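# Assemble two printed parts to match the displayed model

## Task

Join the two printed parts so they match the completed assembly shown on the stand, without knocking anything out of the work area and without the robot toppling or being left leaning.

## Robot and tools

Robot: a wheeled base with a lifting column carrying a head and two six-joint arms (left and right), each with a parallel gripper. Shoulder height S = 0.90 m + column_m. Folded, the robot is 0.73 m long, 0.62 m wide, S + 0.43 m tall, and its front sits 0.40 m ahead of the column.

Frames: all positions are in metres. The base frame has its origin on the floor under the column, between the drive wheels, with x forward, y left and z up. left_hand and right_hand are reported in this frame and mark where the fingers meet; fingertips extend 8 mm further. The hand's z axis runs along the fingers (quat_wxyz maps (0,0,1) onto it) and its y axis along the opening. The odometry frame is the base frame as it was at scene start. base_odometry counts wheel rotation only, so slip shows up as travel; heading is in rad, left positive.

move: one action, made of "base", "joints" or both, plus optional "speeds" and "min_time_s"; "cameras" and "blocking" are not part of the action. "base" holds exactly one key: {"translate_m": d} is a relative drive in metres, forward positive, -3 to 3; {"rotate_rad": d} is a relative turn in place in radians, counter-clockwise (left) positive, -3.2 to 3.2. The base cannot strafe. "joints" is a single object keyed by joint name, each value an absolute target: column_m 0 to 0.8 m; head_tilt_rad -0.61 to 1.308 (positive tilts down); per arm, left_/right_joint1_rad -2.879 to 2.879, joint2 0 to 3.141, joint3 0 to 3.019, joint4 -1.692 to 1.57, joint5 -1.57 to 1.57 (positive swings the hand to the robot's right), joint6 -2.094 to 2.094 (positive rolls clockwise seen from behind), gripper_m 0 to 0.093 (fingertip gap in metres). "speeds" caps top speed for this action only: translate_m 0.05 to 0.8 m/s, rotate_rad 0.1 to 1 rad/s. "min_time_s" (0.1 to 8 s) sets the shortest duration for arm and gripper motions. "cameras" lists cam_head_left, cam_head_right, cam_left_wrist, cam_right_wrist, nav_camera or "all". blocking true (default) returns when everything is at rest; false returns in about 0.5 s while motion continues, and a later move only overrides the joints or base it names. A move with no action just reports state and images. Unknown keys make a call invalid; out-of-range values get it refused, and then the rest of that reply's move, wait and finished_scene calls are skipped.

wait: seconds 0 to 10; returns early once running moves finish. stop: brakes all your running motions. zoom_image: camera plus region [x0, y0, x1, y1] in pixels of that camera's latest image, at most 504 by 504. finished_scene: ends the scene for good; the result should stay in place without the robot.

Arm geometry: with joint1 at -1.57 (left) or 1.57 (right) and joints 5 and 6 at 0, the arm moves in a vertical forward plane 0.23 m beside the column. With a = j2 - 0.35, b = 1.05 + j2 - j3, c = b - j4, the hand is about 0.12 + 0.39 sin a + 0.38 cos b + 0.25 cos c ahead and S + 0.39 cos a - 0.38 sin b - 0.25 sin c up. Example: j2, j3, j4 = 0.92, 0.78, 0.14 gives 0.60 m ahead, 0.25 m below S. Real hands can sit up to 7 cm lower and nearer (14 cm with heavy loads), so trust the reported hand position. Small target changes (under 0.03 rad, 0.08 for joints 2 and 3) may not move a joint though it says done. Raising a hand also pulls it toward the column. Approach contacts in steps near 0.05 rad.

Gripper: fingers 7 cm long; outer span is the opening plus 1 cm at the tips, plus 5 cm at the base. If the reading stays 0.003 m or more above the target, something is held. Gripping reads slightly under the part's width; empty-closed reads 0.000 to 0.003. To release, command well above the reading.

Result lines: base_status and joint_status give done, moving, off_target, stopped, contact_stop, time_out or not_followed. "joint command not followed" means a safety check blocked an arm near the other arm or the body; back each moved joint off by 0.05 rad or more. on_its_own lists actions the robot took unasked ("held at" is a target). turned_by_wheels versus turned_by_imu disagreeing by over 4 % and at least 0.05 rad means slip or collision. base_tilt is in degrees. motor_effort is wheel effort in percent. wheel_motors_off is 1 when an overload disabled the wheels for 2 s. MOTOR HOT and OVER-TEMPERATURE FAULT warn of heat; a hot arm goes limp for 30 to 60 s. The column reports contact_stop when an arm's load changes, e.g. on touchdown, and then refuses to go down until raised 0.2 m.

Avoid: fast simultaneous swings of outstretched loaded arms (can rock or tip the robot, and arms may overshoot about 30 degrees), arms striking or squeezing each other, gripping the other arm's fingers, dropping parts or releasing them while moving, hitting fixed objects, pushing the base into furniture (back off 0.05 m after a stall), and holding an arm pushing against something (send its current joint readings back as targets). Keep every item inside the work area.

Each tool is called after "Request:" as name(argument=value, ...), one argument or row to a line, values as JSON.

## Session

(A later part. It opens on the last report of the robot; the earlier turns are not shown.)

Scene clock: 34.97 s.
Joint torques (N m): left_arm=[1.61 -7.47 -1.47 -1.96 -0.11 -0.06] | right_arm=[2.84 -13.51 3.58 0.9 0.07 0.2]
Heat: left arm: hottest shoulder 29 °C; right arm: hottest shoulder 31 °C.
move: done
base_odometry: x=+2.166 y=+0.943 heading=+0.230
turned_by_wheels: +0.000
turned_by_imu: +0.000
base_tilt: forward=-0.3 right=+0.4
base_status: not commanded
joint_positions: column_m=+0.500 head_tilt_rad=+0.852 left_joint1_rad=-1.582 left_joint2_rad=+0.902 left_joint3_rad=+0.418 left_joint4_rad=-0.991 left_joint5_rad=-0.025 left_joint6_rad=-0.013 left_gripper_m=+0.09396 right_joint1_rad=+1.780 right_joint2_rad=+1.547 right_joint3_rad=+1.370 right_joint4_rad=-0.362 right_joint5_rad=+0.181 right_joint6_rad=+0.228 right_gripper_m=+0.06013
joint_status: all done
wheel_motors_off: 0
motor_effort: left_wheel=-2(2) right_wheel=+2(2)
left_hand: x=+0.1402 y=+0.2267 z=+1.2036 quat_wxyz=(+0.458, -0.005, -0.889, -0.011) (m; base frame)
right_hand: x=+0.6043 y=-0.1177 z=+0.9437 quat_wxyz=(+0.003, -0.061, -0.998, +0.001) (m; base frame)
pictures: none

Request:
move(
  joints={"column_m": 0.455},
  cameras=["cam_head_left", "cam_head_right", "cam_right_wrist"],
)

Request:
zoom_image(
  camera="cam_right_wrist",
  region=[230, 220, 390, 380],
)

Request:
zoom_image(
  camera="cam_head_left",
  region=[620, 130, 740, 250],
)

Request:
zoom_image(
  camera="cam_head_right",
  region=[510, 130, 630, 250],
)

Scene clock: 36.57 s.
Joint torques (N m): left_arm=[1.67 -7.36 -1.48 -2 -0.12 -0.06] | right_arm=[2.84 -13.51 3.59 0.9 0.07 0.2]
Heat: left arm: hottest shoulder 29 °C; right arm: hottest shoulder 31 °C.
move: done
base_odometry: x=+2.166 y=+0.943 heading=+0.230
turned_by_wheels: +0.000
turned_by_imu: +0.000
base_tilt: forward=-0.3 right=+0.4
base_status: not commanded
joint_positions: column_m=+0.455 head_tilt_rad=+0.852 left_joint1_rad=-1.582 left_joint2_rad=+0.902 left_joint3_rad=+0.418 left_joint4_rad=-0.991 left_joint5_rad=-0.025 left_joint6_rad=-0.013 left_gripper_m=+0.09396 right_joint1_rad=+1.780 right_joint2_rad=+1.547 right_joint3_rad=+1.370 right_joint4_rad=-0.362 right_joint5_rad=+0.181 right_joint6_rad=+0.228 right_gripper_m=+0.06013
joint_status: all done
wheel_motors_off: 0
motor_effort: left_wheel=-1(3) right_wheel=+2(2)
left_hand: x=+0.1402 y=+0.2267 z=+1.1586 quat_wxyz=(+0.458, -0.005, -0.889, -0.011) (m; base frame)
right_hand: x=+0.6043 y=-0.1177 z=+0.8987 quat_wxyz=(+0.003, -0.061, -0.998, +0.001) (m; base frame)
pictures: cam_head_left, cam_head_right, cam_right_wrist
camera_calibration:
cam_head_left: T_world_to_cam=[[0.0935982, -0.992281, -0.0813529, 0.166906], [-0.78179, -0.0226555, -0.623131, 0.936143], [0.616477, 0.121925, -0.777875, 1.01935], [0, 0, 0, 1]] pos_world=[0.0878379, 0.0625429, 1.38984]
cam_head_right: T_world_to_cam=[[0.0969416, -0.992046, -0.0802908, 0.0457754], [-0.78164, -0.0259435, -0.623189, 0.936091], [0.61615, 0.123172, -0.777938, 1.01935], [0, 0, 0, 1]] pos_world=[0.0991782, -0.055858, 1.38003]
cam_right_wrist: T_world_to_cam=[[-0.118318, -0.992766, 0.0204212, -0.0660742], [-0.810755, 0.108459, 0.57525, -0.0077732], [-0.573303, 0.0515059, -0.817723, 1.21334], [0, 0, 0, 1]] pos_world=[0.681493, -0.127247, 0.997998]

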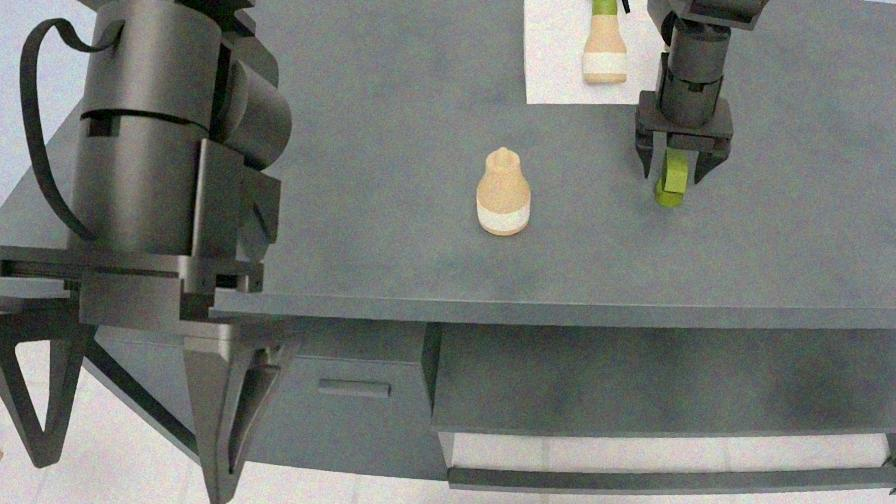

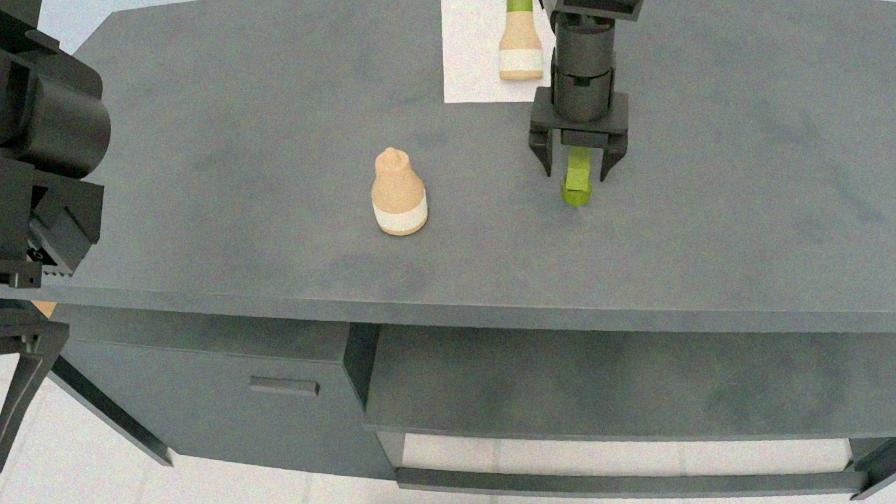

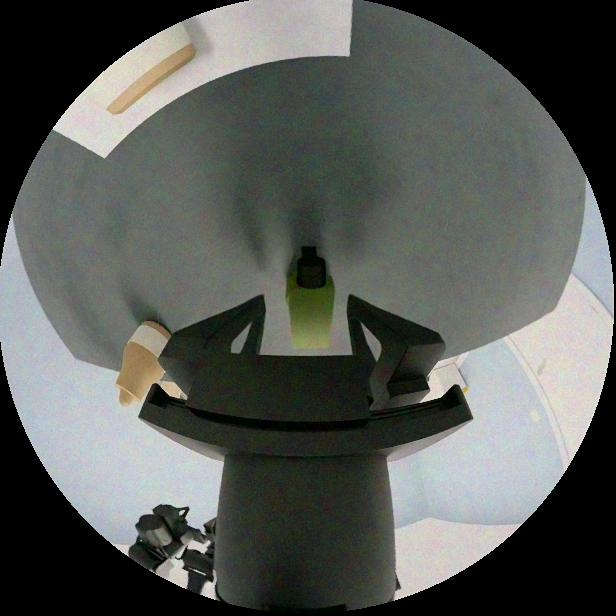

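Scaled by 3.150 from the camera's 616x616 image, which has a finer 880x880 frame.

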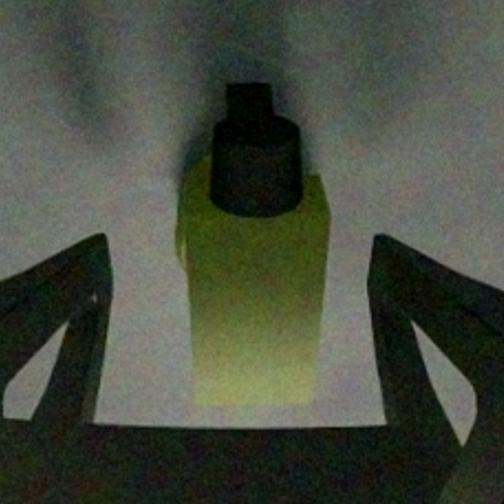

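Scaled by 4.200.

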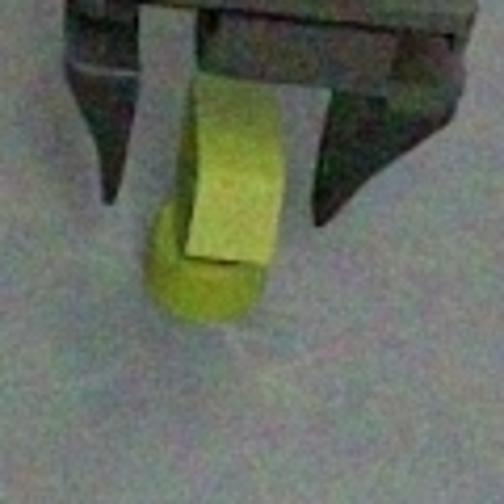

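Scaled by 4.200.

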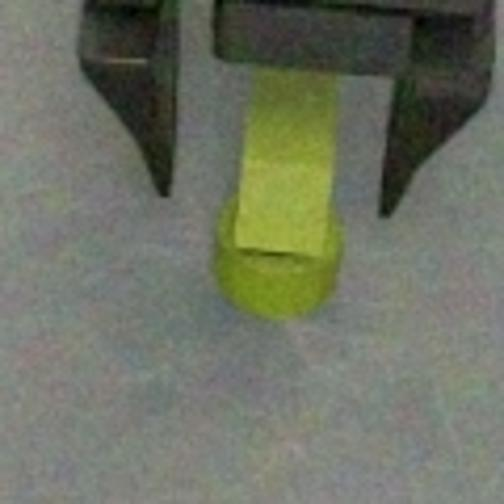

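Request:
move(
  joints={"right_joint1_rad": 1.761},
)

Request:
move(
  joints={"right_gripper_m": 0.03},
  cameras=["cam_right_wrist", "cam_head_right"],
)

Request:
zoom_image(
  camera="cam_right_wrist",
  region=[230, 220, 390, 380],
)

Scene clock: 39.20 s.
Joint torques (N m): left_arm=[1.67 -7.41 -1.47 -1.98 -0.12 -0.06] | right_arm=[2.73 -13.51 3.58 0.9 0.07 0.2]
Heat: left arm: hottest shoulder 29 °C; right arm: hottest shoulder 31 °C.
move: done
base_odometry: x=+2.166 y=+0.943 heading=+0.230
turned_by_wheels: +0.000
turned_by_imu: +0.000
base_tilt: forward=-0.2 right=+0.4
base_status: not commanded
joint_positions: column_m=+0.455 head_tilt_rad=+0.852 left_joint1_rad=-1.582 left_joint2_rad=+0.902 left_joint3_rad=+0.418 left_joint4_rad=-0.991 left_joint5_rad=-0.025 left_joint6_rad=-0.013 left_gripper_m=+0.09396 right_joint1_rad=+1.770 right_joint2_rad=+1.547 right_joint3_rad=+1.370 right_joint4_rad=-0.362 right_joint5_rad=+0.181 right_joint6_rad=+0.228 right_gripper_m=+0.06013
joint_status: all done
wheel_motors_off: 0
motor_effort: left_wheel=-1(2) right_wheel=+1(2)
left_hand: x=+0.1402 y=+0.2267 z=+1.1586 quat_wxyz=(+0.458, -0.005, -0.889, -0.011) (m; base frame)
right_hand: x=+0.6048 y=-0.1243 z=+0.8978 quat_wxyz=(+0.003, -0.063, -0.998, +0.005) (m; base frame)
pictures: none

Scene clock: 39.73 s.
Joint torques (N m): left_arm=[1.61 -7.47 -1.47 -1.96 -0.12 -0.06] | right_arm=[2.73 -13.51 3.58 0.9 0.07 0.2]
Heat: left arm: hottest shoulder 29 °C; right arm: hottest shoulder 31 °C.
move: done
base_odometry: x=+2.166 y=+0.943 heading=+0.230
turned_by_wheels: +0.000
turned_by_imu: +0.000
base_tilt: forward=-0.3 right=+0.4
base_status: not commanded
joint_positions: column_m=+0.455 head_tilt_rad=+0.852 left_joint1_rad=-1.582 left_joint2_rad=+0.902 left_joint3_rad=+0.418 left_joint4_rad=-0.991 left_joint5_rad=-0.025 left_joint6_rad=-0.013 left_gripper_m=+0.09396 right_joint1_rad=+1.770 right_joint2_rad=+1.547 right_joint3_rad=+1.370 right_joint4_rad=-0.362 right_joint5_rad=+0.181 right_joint6_rad=+0.228 right_gripper_m=+0.03013
joint_status: all done
wheel_motors_off: 0
motor_effort: left_wheel=-1(3) right_wheel=+2(2)
left_hand: x=+0.1402 y=+0.2267 z=+1.1586 quat_wxyz=(+0.458, -0.005, -0.889, -0.011) (m; base frame)
right_hand: x=+0.6048 y=-0.1243 z=+0.8978 quat_wxyz=(+0.003, -0.063, -0.998, +0.005) (m; base frame)
pictures: cam_head_right, cam_right_wrist
camera_calibration:
cam_head_right: T_world_to_cam=[[0.0969416, -0.992046, -0.0802908, 0.0457754], [-0.78164, -0.0259435, -0.623189, 0.936091], [0.61615, 0.123172, -0.777938, 1.01935], [0, 0, 0, 1]] pos_world=[0.0991782, -0.055858, 1.38003]
cam_right_wrist: T_world_to_cam=[[-0.123284, -0.991938, 0.0293147, -0.0774265], [-0.810209, 0.117667, 0.574209, -0.00429902], [-0.57303, 0.0470395, -0.818184, 1.21289], [0, 0, 0, 1]] pos_world=[0.681991, -0.13335, 0.997101]

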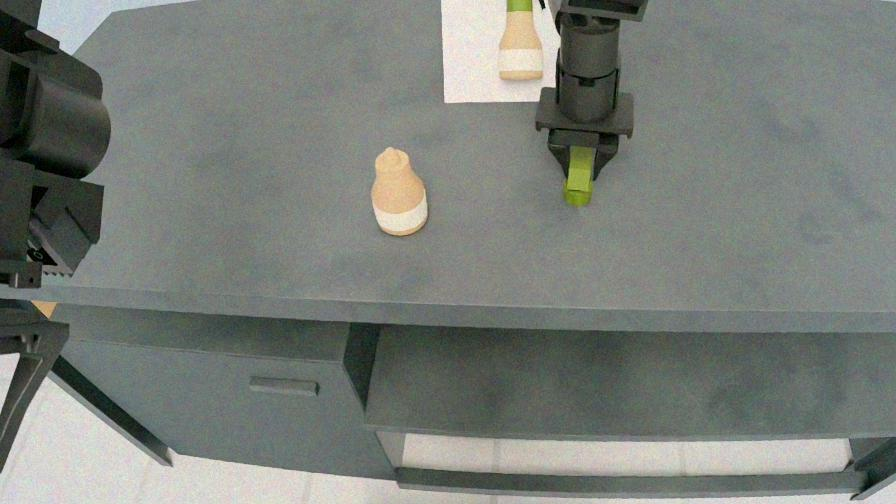

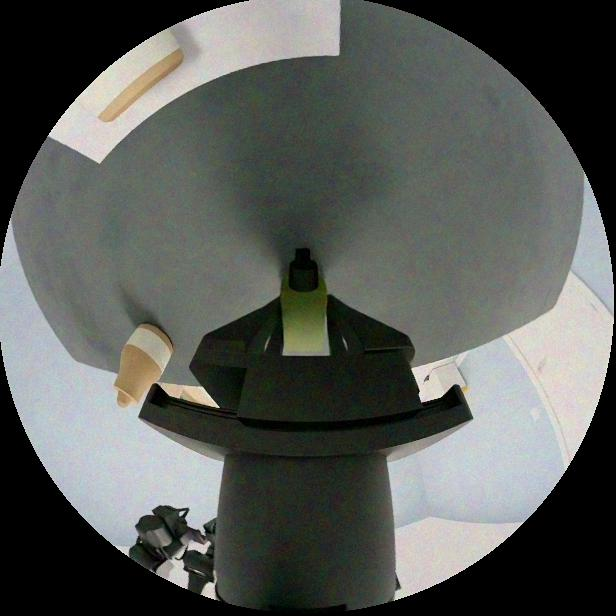

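Scaled by 3.150 from the camera's 616x616 image, which has a finer 880x880 frame.

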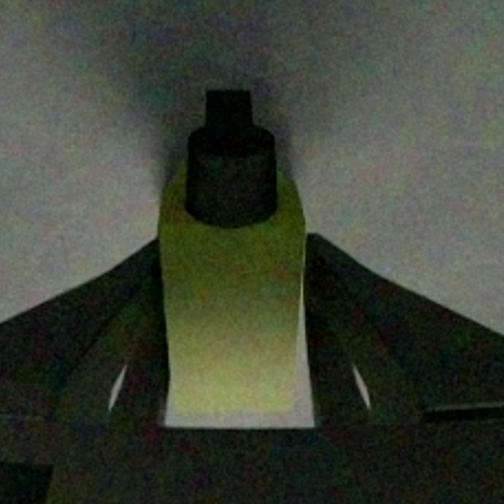

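Request:
move(
  joints={"right_gripper_m": 0.017},
  cameras=["cam_right_wrist", "cam_head_right", "cam_head_left"],
)

Request:
zoom_image(
  camera="cam_right_wrist",
  region=[230, 220, 390, 380],
)

Request:
zoom_image(
  camera="cam_head_right",
  region=[510, 130, 630, 250],
)

Scene clock: 40.80 s.
Joint torques (N m): left_arm=[1.67 -7.59 -1.5 -1.98 -0.12 -0.05] | right_arm=[2.78 -13.57 3.59 0.9 0.07 0.2]
Heat: left arm: hottest shoulder 29 °C; right arm: hottest shoulder 31 °C.
move: off_target
base_odometry: x=+2.166 y=+0.943 heading=+0.230
turned_by_wheels: +0.000
turned_by_imu: +0.000
base_tilt: forward=-0.3 right=+0.4
base_status: not commanded
joint_positions: column_m=+0.455 head_tilt_rad=+0.852 left_joint1_rad=-1.582 left_joint2_rad=+0.902 left_joint3_rad=+0.418 left_joint4_rad=-0.991 left_joint5_rad=-0.025 left_joint6_rad=-0.013 left_gripper_m=+0.09396 right_joint1_rad=+1.770 right_joint2_rad=+1.547 right_joint3_rad=+1.370 right_joint4_rad=-0.362 right_joint5_rad=+0.181 right_joint6_rad=+0.228 right_gripper_m=+0.02358
joint_status: right_gripper_m off_target (ended at +0.02362, target +0.01700)
wheel_motors_off: 0
motor_effort: left_wheel=-2(3) right_wheel=+2(2)
left_hand: x=+0.1402 y=+0.2267 z=+1.1586 quat_wxyz=(+0.458, -0.005, -0.889, -0.011) (m; base frame)
right_hand: x=+0.6048 y=-0.1243 z=+0.8978 quat_wxyz=(+0.003, -0.063, -0.998, +0.005) (m; base frame)
pictures: cam_head_left, cam_head_right, cam_right_wrist
camera_calibration:
cam_head_left: T_world_to_cam=[[0.0935982, -0.992281, -0.0813529, 0.166906], [-0.78179, -0.0226555, -0.623131, 0.936143], [0.616477, 0.121925, -0.777875, 1.01935], [0, 0, 0, 1]] pos_world=[0.0878379, 0.0625429, 1.38984]
cam_head_right: T_world_to_cam=[[0.0969416, -0.992046, -0.0802908, 0.0457754], [-0.78164, -0.0259435, -0.623189, 0.936091], [0.61615, 0.123172, -0.777938, 1.01935], [0, 0, 0, 1]] pos_world=[0.0991782, -0.055858, 1.38003]
cam_right_wrist: T_world_to_cam=[[-0.123284, -0.991938, 0.0293147, -0.0774265], [-0.810209, 0.117667, 0.574209, -0.00429902], [-0.57303, 0.0470395, -0.818184, 1.21289], [0, 0, 0, 1]] pos_world=[0.681991, -0.13335, 0.997101]

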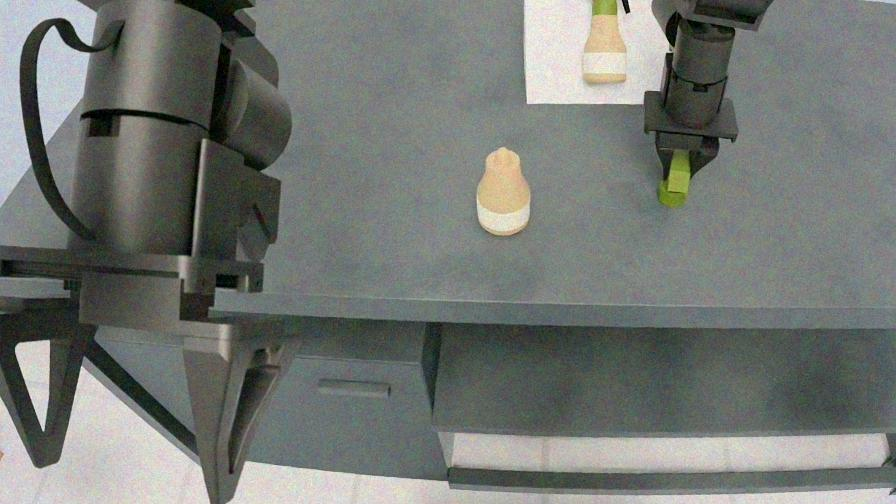

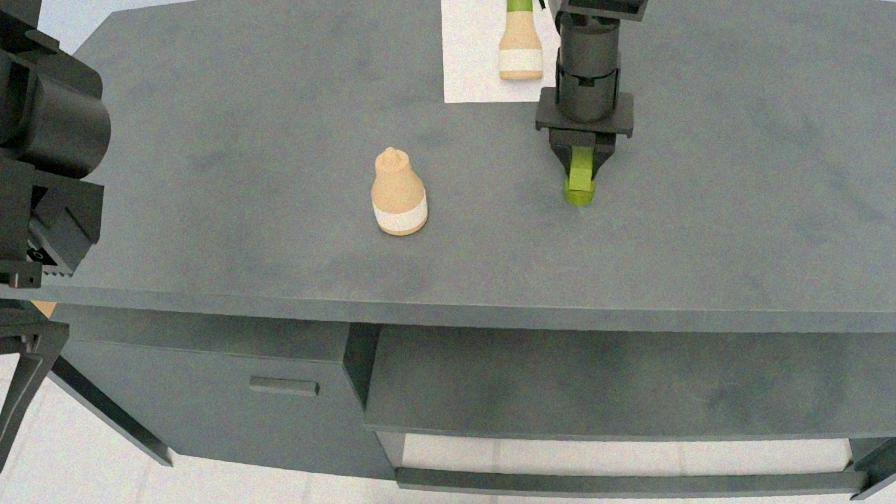

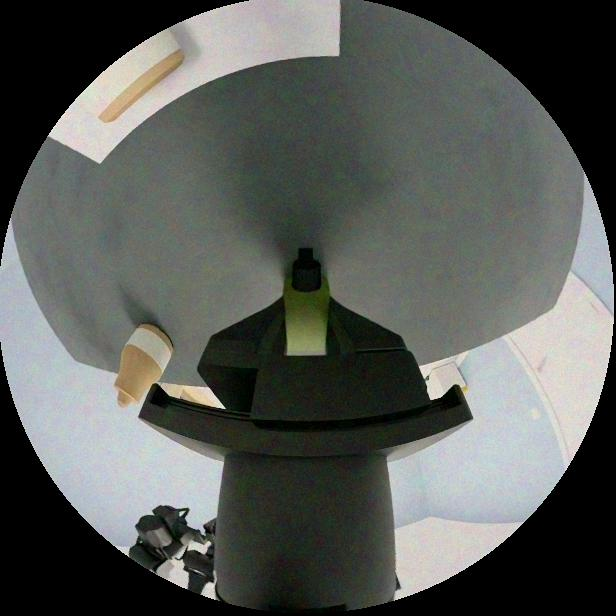

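Scaled by 3.150 from the camera's 616x616 image, which has a finer 880x880 frame.

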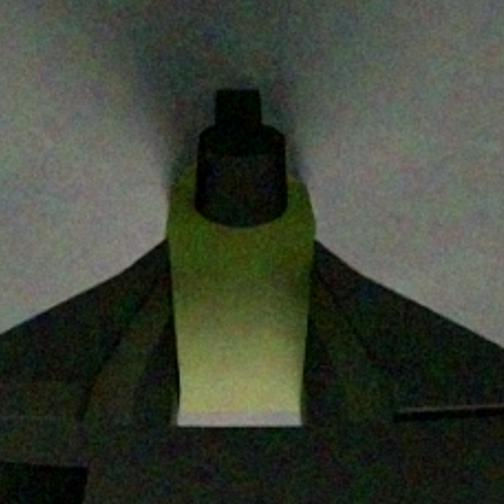

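Scaled by 4.200.

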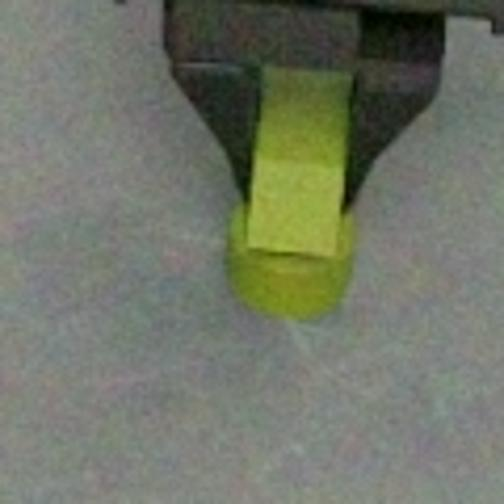

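Request:
move(
  joints={"column_m": 0.63},
  cameras=["cam_right_wrist", "cam_head_right", "cam_head_left"],
)

Request:
zoom_image(
  camera="cam_right_wrist",
  region=[150, 220, 390, 400],
)

Request:
zoom_image(
  camera="cam_head_right",
  region=[370, 230, 470, 330],
)

Request:
zoom_image(
  camera="cam_head_left",
  region=[450, 230, 550, 330],
)

Scene clock: 48.37 s.
Joint torques (N m): left_arm=[1.67 -7.71 -1.5 -1.98 -0.12 -0.05] | right_arm=[2.78 -13.57 3.59 0.9 0.07 0.2]
Heat: left arm: hottest shoulder 29 °C; right arm: hottest shoulder 32 °C.
move: done
base_odometry: x=+2.166 y=+0.943 heading=+0.230
turned_by_wheels: +0.000
turned_by_imu: +0.000
base_tilt: forward=-0.3 right=+0.4
base_status: not commanded
joint_positions: column_m=+0.630 head_tilt_rad=+0.852 left_joint1_rad=-1.582 left_joint2_rad=+0.902 left_joint3_rad=+0.418 left_joint4_rad=-0.991 left_joint5_rad=-0.025 left_joint6_rad=-0.013 left_gripper_m=+0.09396 right_joint1_rad=+1.770 right_joint2_rad=+1.548 right_joint3_rad=+1.370 right_joint4_rad=-0.362 right_joint5_rad=+0.181 right_joint6_rad=+0.228 right_gripper_m=+0.02358
joint_status: all done
wheel_motors_off: 0
motor_effort: left_wheel=-1(3) right_wheel=+1(2)
left_hand: x=+0.1402 y=+0.2267 z=+1.3335 quat_wxyz=(+0.458, -0.005, -0.889, -0.011) (m; base frame)
right_hand: x=+0.6044 y=-0.1243 z=+1.0723 quat_wxyz=(+0.003, -0.063, -0.998, +0.005) (m; base frame)
pictures: cam_head_left, cam_head_right, cam_right_wrist
camera_calibration:
cam_head_left: T_world_to_cam=[[0.0935982, -0.992281, -0.0813529, 0.181135], [-0.78179, -0.0226555, -0.623131, 1.04513], [0.616477, 0.121925, -0.777875, 1.1554], [0, 0, 0, 1]] pos_world=[0.0878379, 0.0625429, 1.56474]
cam_head_right: T_world_to_cam=[[0.0969416, -0.992046, -0.0802908, 0.0598102], [-0.78164, -0.0259435, -0.623189, 1.04502], [0.61615, 0.123172, -0.777938, 1.15533], [0, 0, 0, 1]] pos_world=[0.0991782, -0.055858, 1.55483]
cam_right_wrist: T_world_to_cam=[[-0.123063, -0.99196, 0.0295046, -0.0829546], [-0.809822, 0.117563, 0.574777, -0.105683], [-0.573624, 0.0468401, -0.817778, 1.35539], [0, 0, 0, 1]] pos_world=[0.681691, -0.13335, 1.1716]

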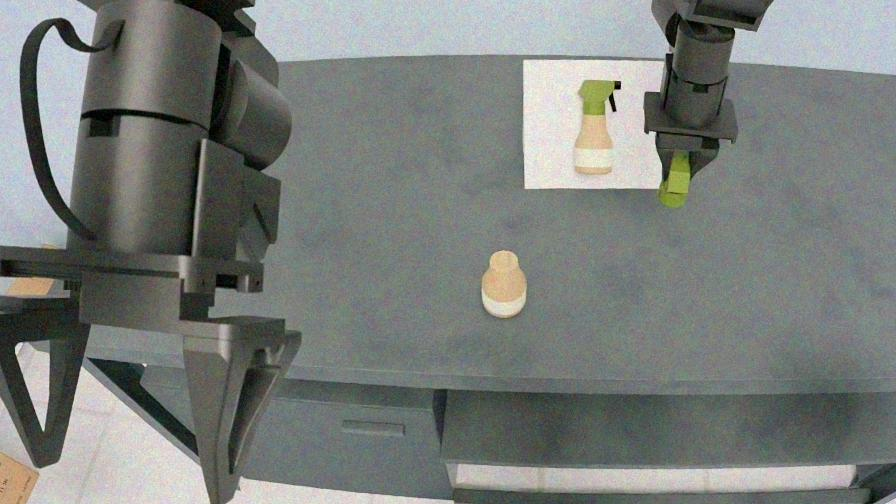

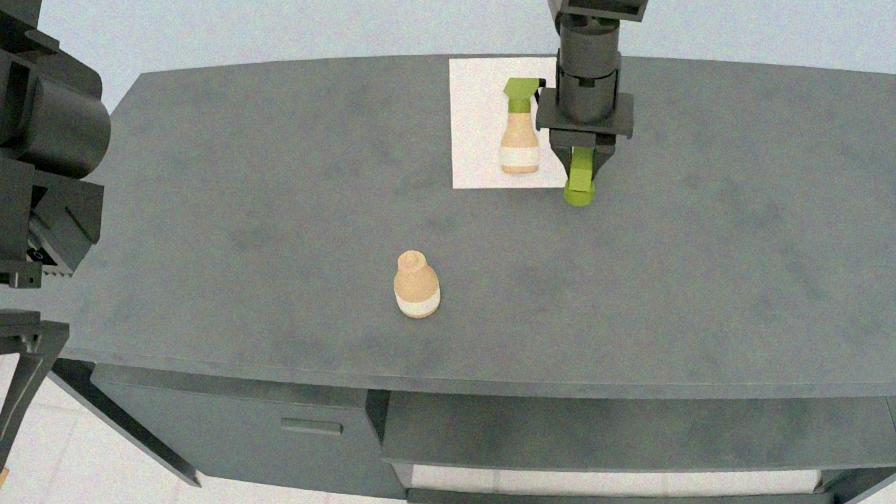

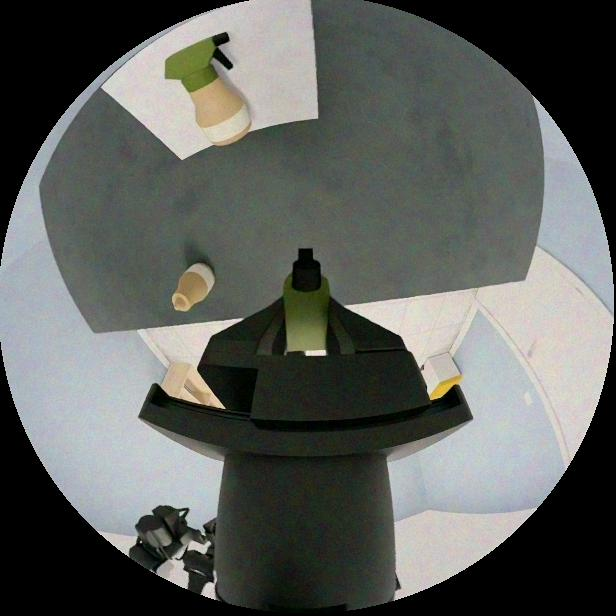

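Scaled by 2.100 from the camera's 616x616 image, which has a finer 880x880 frame.

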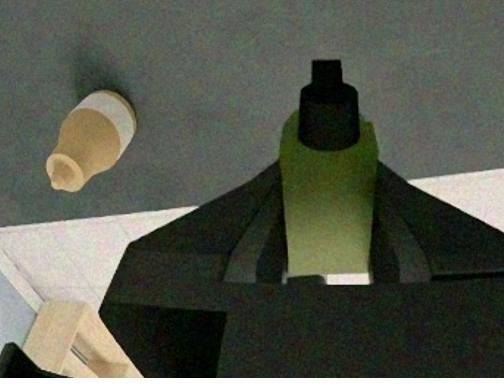

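Scaled by 5.040.

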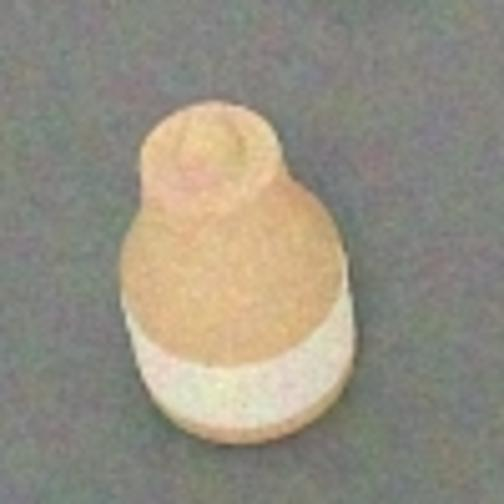

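Scaled by 5.040.

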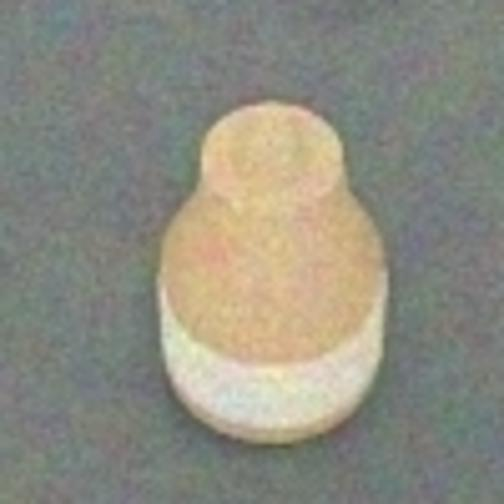

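Request:
move(
  joints={"right_joint1_rad": 2.1225, "right_joint2_rad": 1.7176, "right_joint3_rad": 1.496, "right_joint4_rad": -0.3714, "right_joint5_rad": 0.4711, "right_joint6_rad": 1.869},
  cameras=["cam_right_wrist", "cam_head_right", "cam_head_left"],
)

Request:
zoom_image(
  camera="cam_right_wrist",
  region=[200, 180, 420, 400],
)

Request:
zoom_image(
  camera="cam_head_right",
  region=[330, 150, 510, 330],
)

Request:
zoom_image(
  camera="cam_head_left",
  region=[420, 150, 600, 330],
)

Scene clock: 51.13 s.
Joint torques (N m): left_arm=[1.61 -7.47 -1.52 -1.98 -0.11 -0.06] | right_arm=[8.12 -13.63 3.51 0.25 0.09 0.22]
Heat: left arm: hottest shoulder 29 °C; right arm: hottest shoulder 32 °C.
move: done
base_odometry: x=+2.166 y=+0.943 heading=+0.230
turned_by_wheels: +0.000
turned_by_imu: +0.000
base_tilt: forward=-0.3 right=+0.4
base_status: not commanded
joint_positions: column_m=+0.630 head_tilt_rad=+0.852 left_joint1_rad=-1.582 left_joint2_rad=+0.902 left_joint3_rad=+0.418 left_joint4_rad=-0.991 left_joint5_rad=-0.025 left_joint6_rad=-0.013 left_gripper_m=+0.09396 right_joint1_rad=+2.122 right_joint2_rad=+1.736 right_joint3_rad=+1.488 right_joint4_rad=-0.365 right_joint5_rad=+0.469 right_joint6_rad=+1.857 right_gripper_m=+0.02360
joint_status: all done
wheel_motors_off: 0
motor_effort: left_wheel=+1(4) right_wheel=+1(4)
left_hand: x=+0.1402 y=+0.2267 z=+1.3335 quat_wxyz=(+0.458, -0.005, -0.889, -0.011) (m; base frame)
right_hand: x=+0.5539 y=+0.0791 z=+1.0606 quat_wxyz=(+0.005, -0.700, -0.714, +0.006) (m; base frame)
pictures: cam_head_left, cam_head_right, cam_right_wrist
camera_calibration:
cam_head_left: T_world_to_cam=[[0.0935982, -0.992281, -0.0813529, 0.181135], [-0.78179, -0.0226555, -0.623131, 1.04513], [0.616477, 0.121925, -0.777875, 1.1554], [0, 0, 0, 1]] pos_world=[0.0878379, 0.0625429, 1.56474]
cam_head_right: T_world_to_cam=[[0.0969416, -0.992046, -0.0802908, 0.0598102], [-0.78164, -0.0259435, -0.623189, 1.04502], [0.61615, 0.123172, -0.777938, 1.15533], [0, 0, 0, 1]] pos_world=[0.0991782, -0.055858, 1.55483]
cam_right_wrist: T_world_to_cam=[[-0.999171, -0.0225361, 0.0339, 0.51696], [0.000699112, 0.823152, 0.567821, -0.66114], [-0.0407013, 0.567374, -0.822454, 0.975893], [0, 0, 0, 1]] pos_world=[0.556714, 0.00217217, 1.16051]

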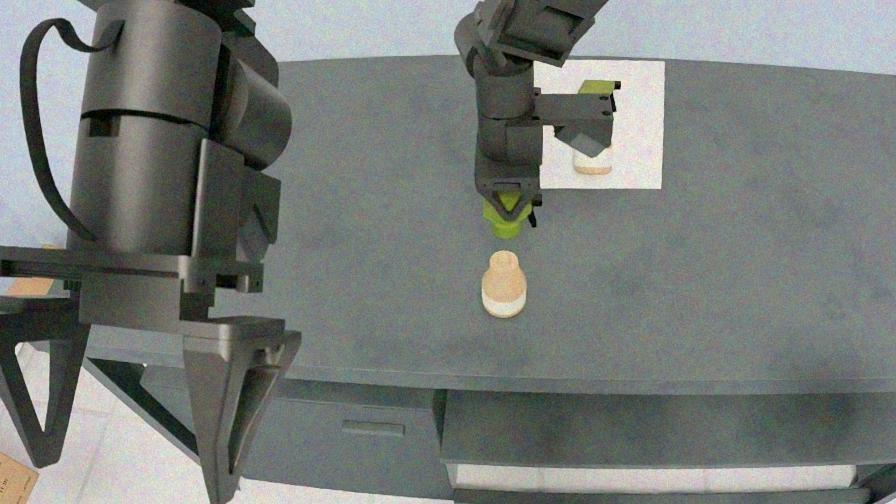

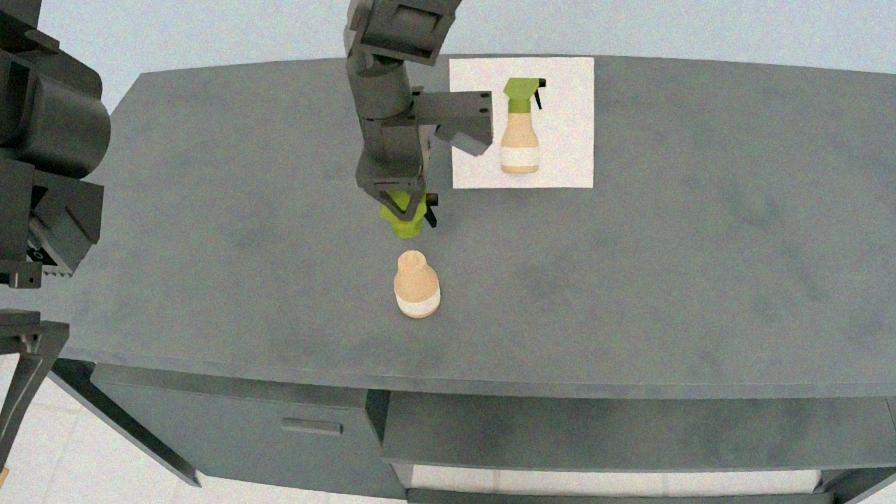

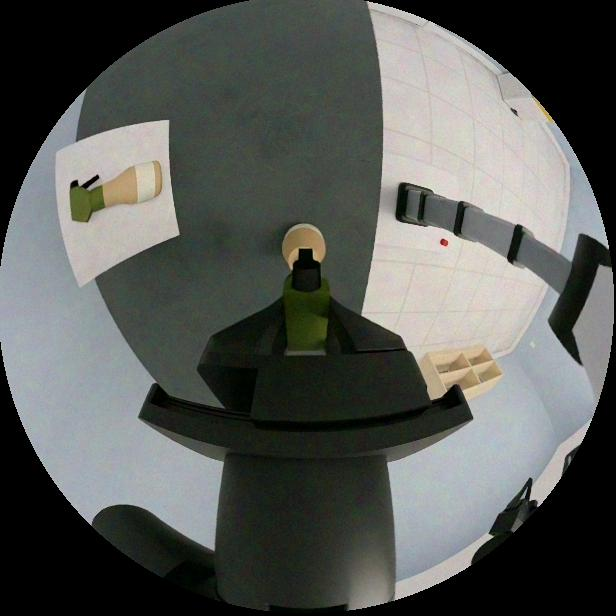

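Scaled by 2.291 from the camera's 616x616 image, which has a finer 880x880 frame.

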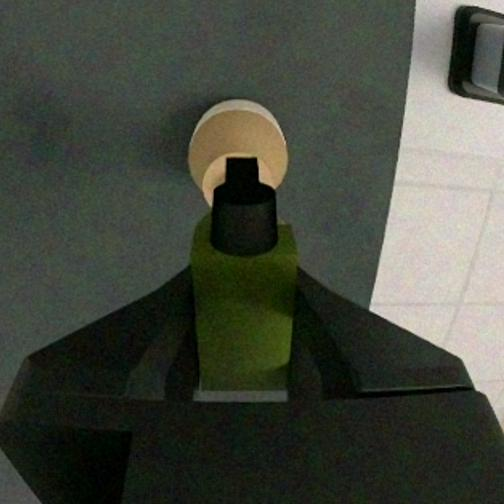

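Scaled by 2.800.

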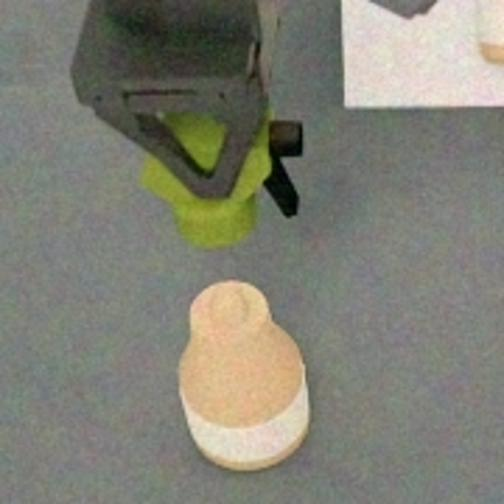

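Scaled by 2.800.

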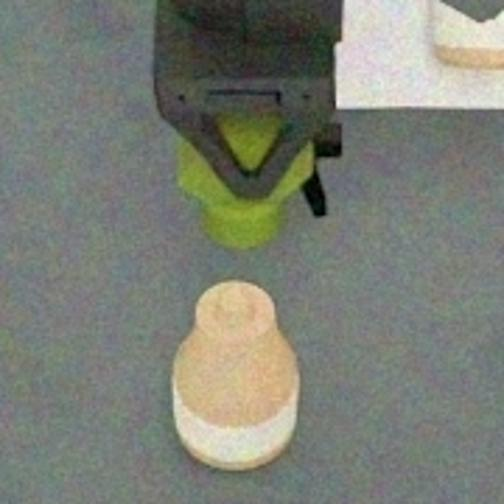

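Request:
zoom_image(
  camera="cam_head_right",
  region=[365, 195, 455, 285],
)

Request:
zoom_image(
  camera="cam_head_left",
  region=[460, 195, 550, 285],
)

Scaled by 5.600.

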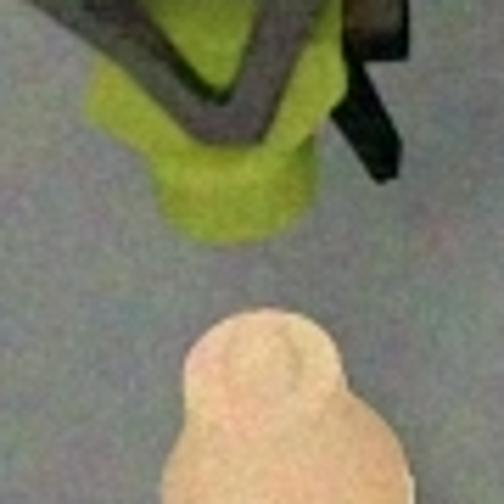

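Scaled by 5.600.

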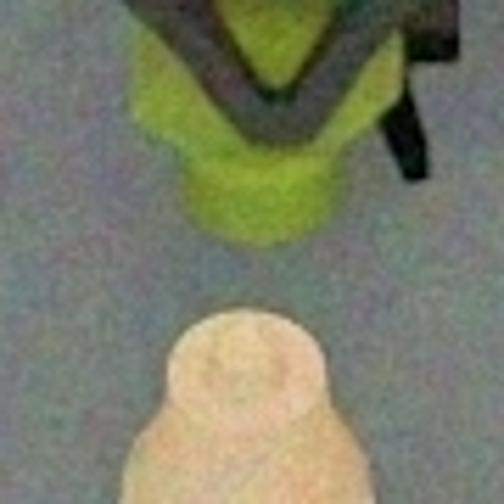

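Request:
move(
  joints={"right_joint1_rad": 2.137, "column_m": 0.592},
  cameras=["cam_right_wrist", "cam_head_right", "cam_head_left"],
)

Request:
zoom_image(
  camera="cam_right_wrist",
  region=[230, 190, 380, 340],
)

Request:
zoom_image(
  camera="cam_head_right",
  region=[365, 185, 455, 275],
)

Request:
zoom_image(
  camera="cam_head_left",
  region=[460, 185, 550, 275],
)

Scene clock: 58.03 s.
Joint torques (N m): left_arm=[1.61 -7.3 -1.47 -1.98 -0.12 -0.05] | right_arm=[9.17 -13.51 3.54 0.25 0.09 0.22]
Heat: left arm: hottest shoulder 29 °C; right arm: hottest shoulder 32 °C.
move: done
base_odometry: x=+2.166 y=+0.943 heading=+0.230
turned_by_wheels: +0.000
turned_by_imu: +0.000
base_tilt: forward=-0.3 right=+0.4
base_status: not commanded
joint_positions: column_m=+0.592 head_tilt_rad=+0.852 left_joint1_rad=-1.582 left_joint2_rad=+0.902 left_joint3_rad=+0.418 left_joint4_rad=-0.991 left_joint5_rad=-0.025 left_joint6_rad=-0.013 left_gripper_m=+0.09396 right_joint1_rad=+2.123 right_joint2_rad=+1.735 right_joint3_rad=+1.488 right_joint4_rad=-0.365 right_joint5_rad=+0.469 right_joint6_rad=+1.857 right_gripper_m=+0.02360
joint_status: all done
wheel_motors_off: 0
motor_effort: left_wheel=-1(2) right_wheel=+1(1)
left_hand: x=+0.1402 y=+0.2267 z=+1.2956 quat_wxyz=(+0.458, -0.005, -0.889, -0.011) (m; base frame)
right_hand: x=+0.5547 y=+0.0792 z=+1.0235 quat_wxyz=(+0.004, -0.700, -0.714, +0.006) (m; base frame)
pictures: cam_head_left, cam_head_right, cam_right_wrist
camera_calibration:
cam_head_left: T_world_to_cam=[[0.0935982, -0.992281, -0.0813529, 0.178052], [-0.78179, -0.0226555, -0.623131, 1.02151], [0.616477, 0.121925, -0.777875, 1.12592], [0, 0, 0, 1]] pos_world=[0.0878379, 0.0625429, 1.52684]
cam_head_right: T_world_to_cam=[[0.0969416, -0.992046, -0.0802908, 0.0567672], [-0.78164, -0.0259435, -0.623189, 1.02141], [0.61615, 0.123172, -0.777938, 1.12585], [0, 0, 0, 1]] pos_world=[0.0991782, -0.055858, 1.51693]
cam_right_wrist: T_world_to_cam=[[-0.999224, -0.0220457, 0.0326532, 0.520248], [0.000423247, 0.822738, 0.568421, -0.640675], [-0.0393963, 0.567993, -0.82209, 0.94421], [0, 0, 0, 1]] pos_world=[0.557313, 0.00227204, 1.12341]

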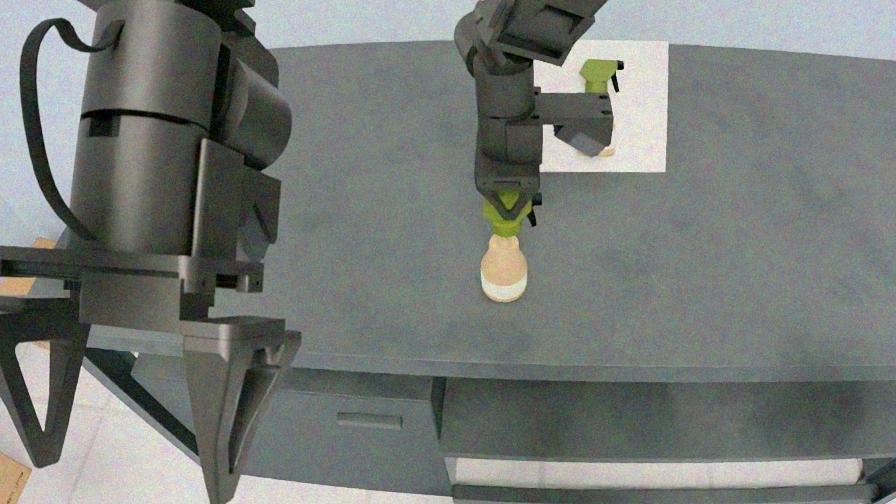

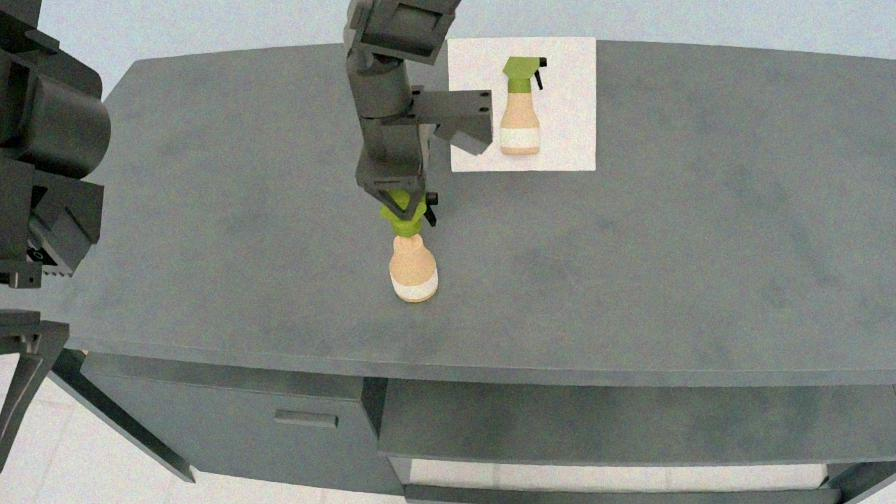

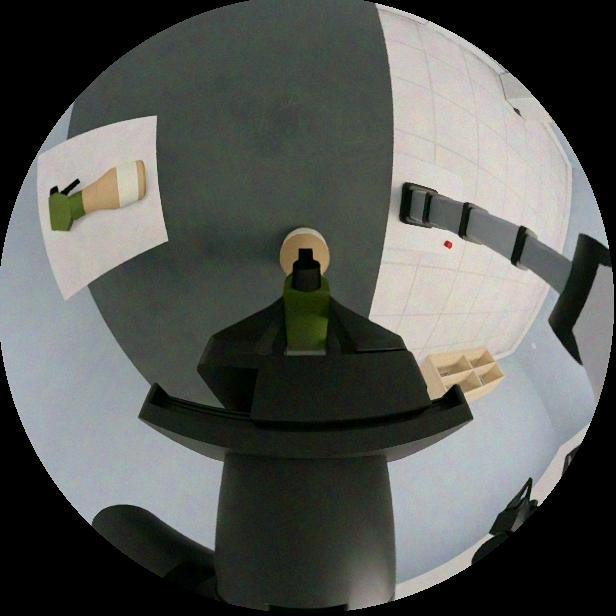

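Scaled by 3.360 from the camera's 616x616 image, which has a finer 880x880 frame.

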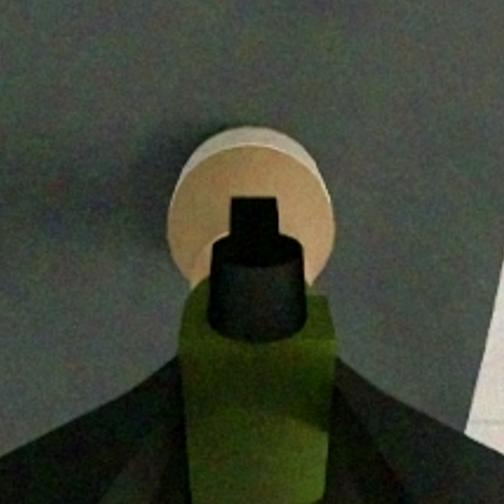

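Scaled by 5.600.

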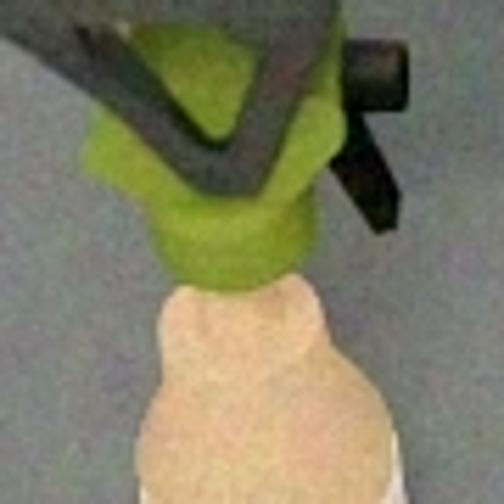

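Scaled by 5.600.

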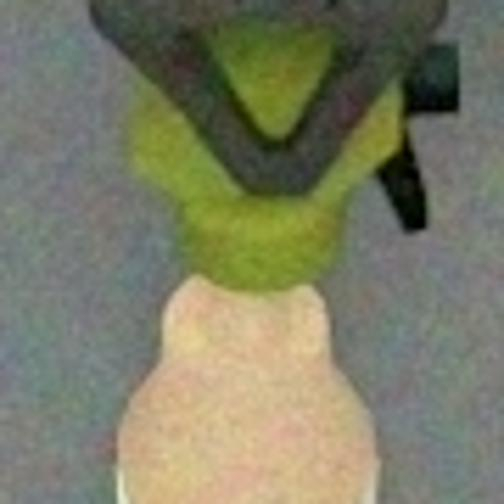

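Request:
move(
  joints={"right_joint1_rad": 2.149},
)

Scene clock: 62.37 s.
Joint torques (N m): left_arm=[1.61 -7.41 -1.47 -1.98 -0.12 -0.06] | right_arm=[9.64 -13.45 3.55 0.25 0.09 0.22]
Heat: left arm: hottest shoulder 29 °C; right arm: hottest shoulder 33 °C.
move: done
base_odometry: x=+2.166 y=+0.943 heading=+0.230
turned_by_wheels: +0.000
turned_by_imu: +0.000
base_tilt: forward=-0.3 right=+0.4
base_status: not commanded
joint_positions: column_m=+0.592 head_tilt_rad=+0.852 left_joint1_rad=-1.582 left_joint2_rad=+0.902 left_joint3_rad=+0.418 left_joint4_rad=-0.991 left_joint5_rad=-0.025 left_joint6_rad=-0.013 left_gripper_m=+0.09396 right_joint1_rad=+2.131 right_joint2_rad=+1.735 right_joint3_rad=+1.488 right_joint4_rad=-0.365 right_joint5_rad=+0.469 right_joint6_rad=+1.857 right_gripper_m=+0.02360
joint_status: all done
wheel_motors_off: 0
motor_effort: left_wheel=+0(2) right_wheel=+1(1)
left_hand: x=+0.1402 y=+0.2267 z=+1.2956 quat_wxyz=(+0.458, -0.005, -0.889, -0.011) (m; base frame)
right_hand: x=+0.5534 y=+0.0846 z=+1.0257 quat_wxyz=(+0.007, -0.699, -0.715, +0.003) (m; base frame)
pictures: none


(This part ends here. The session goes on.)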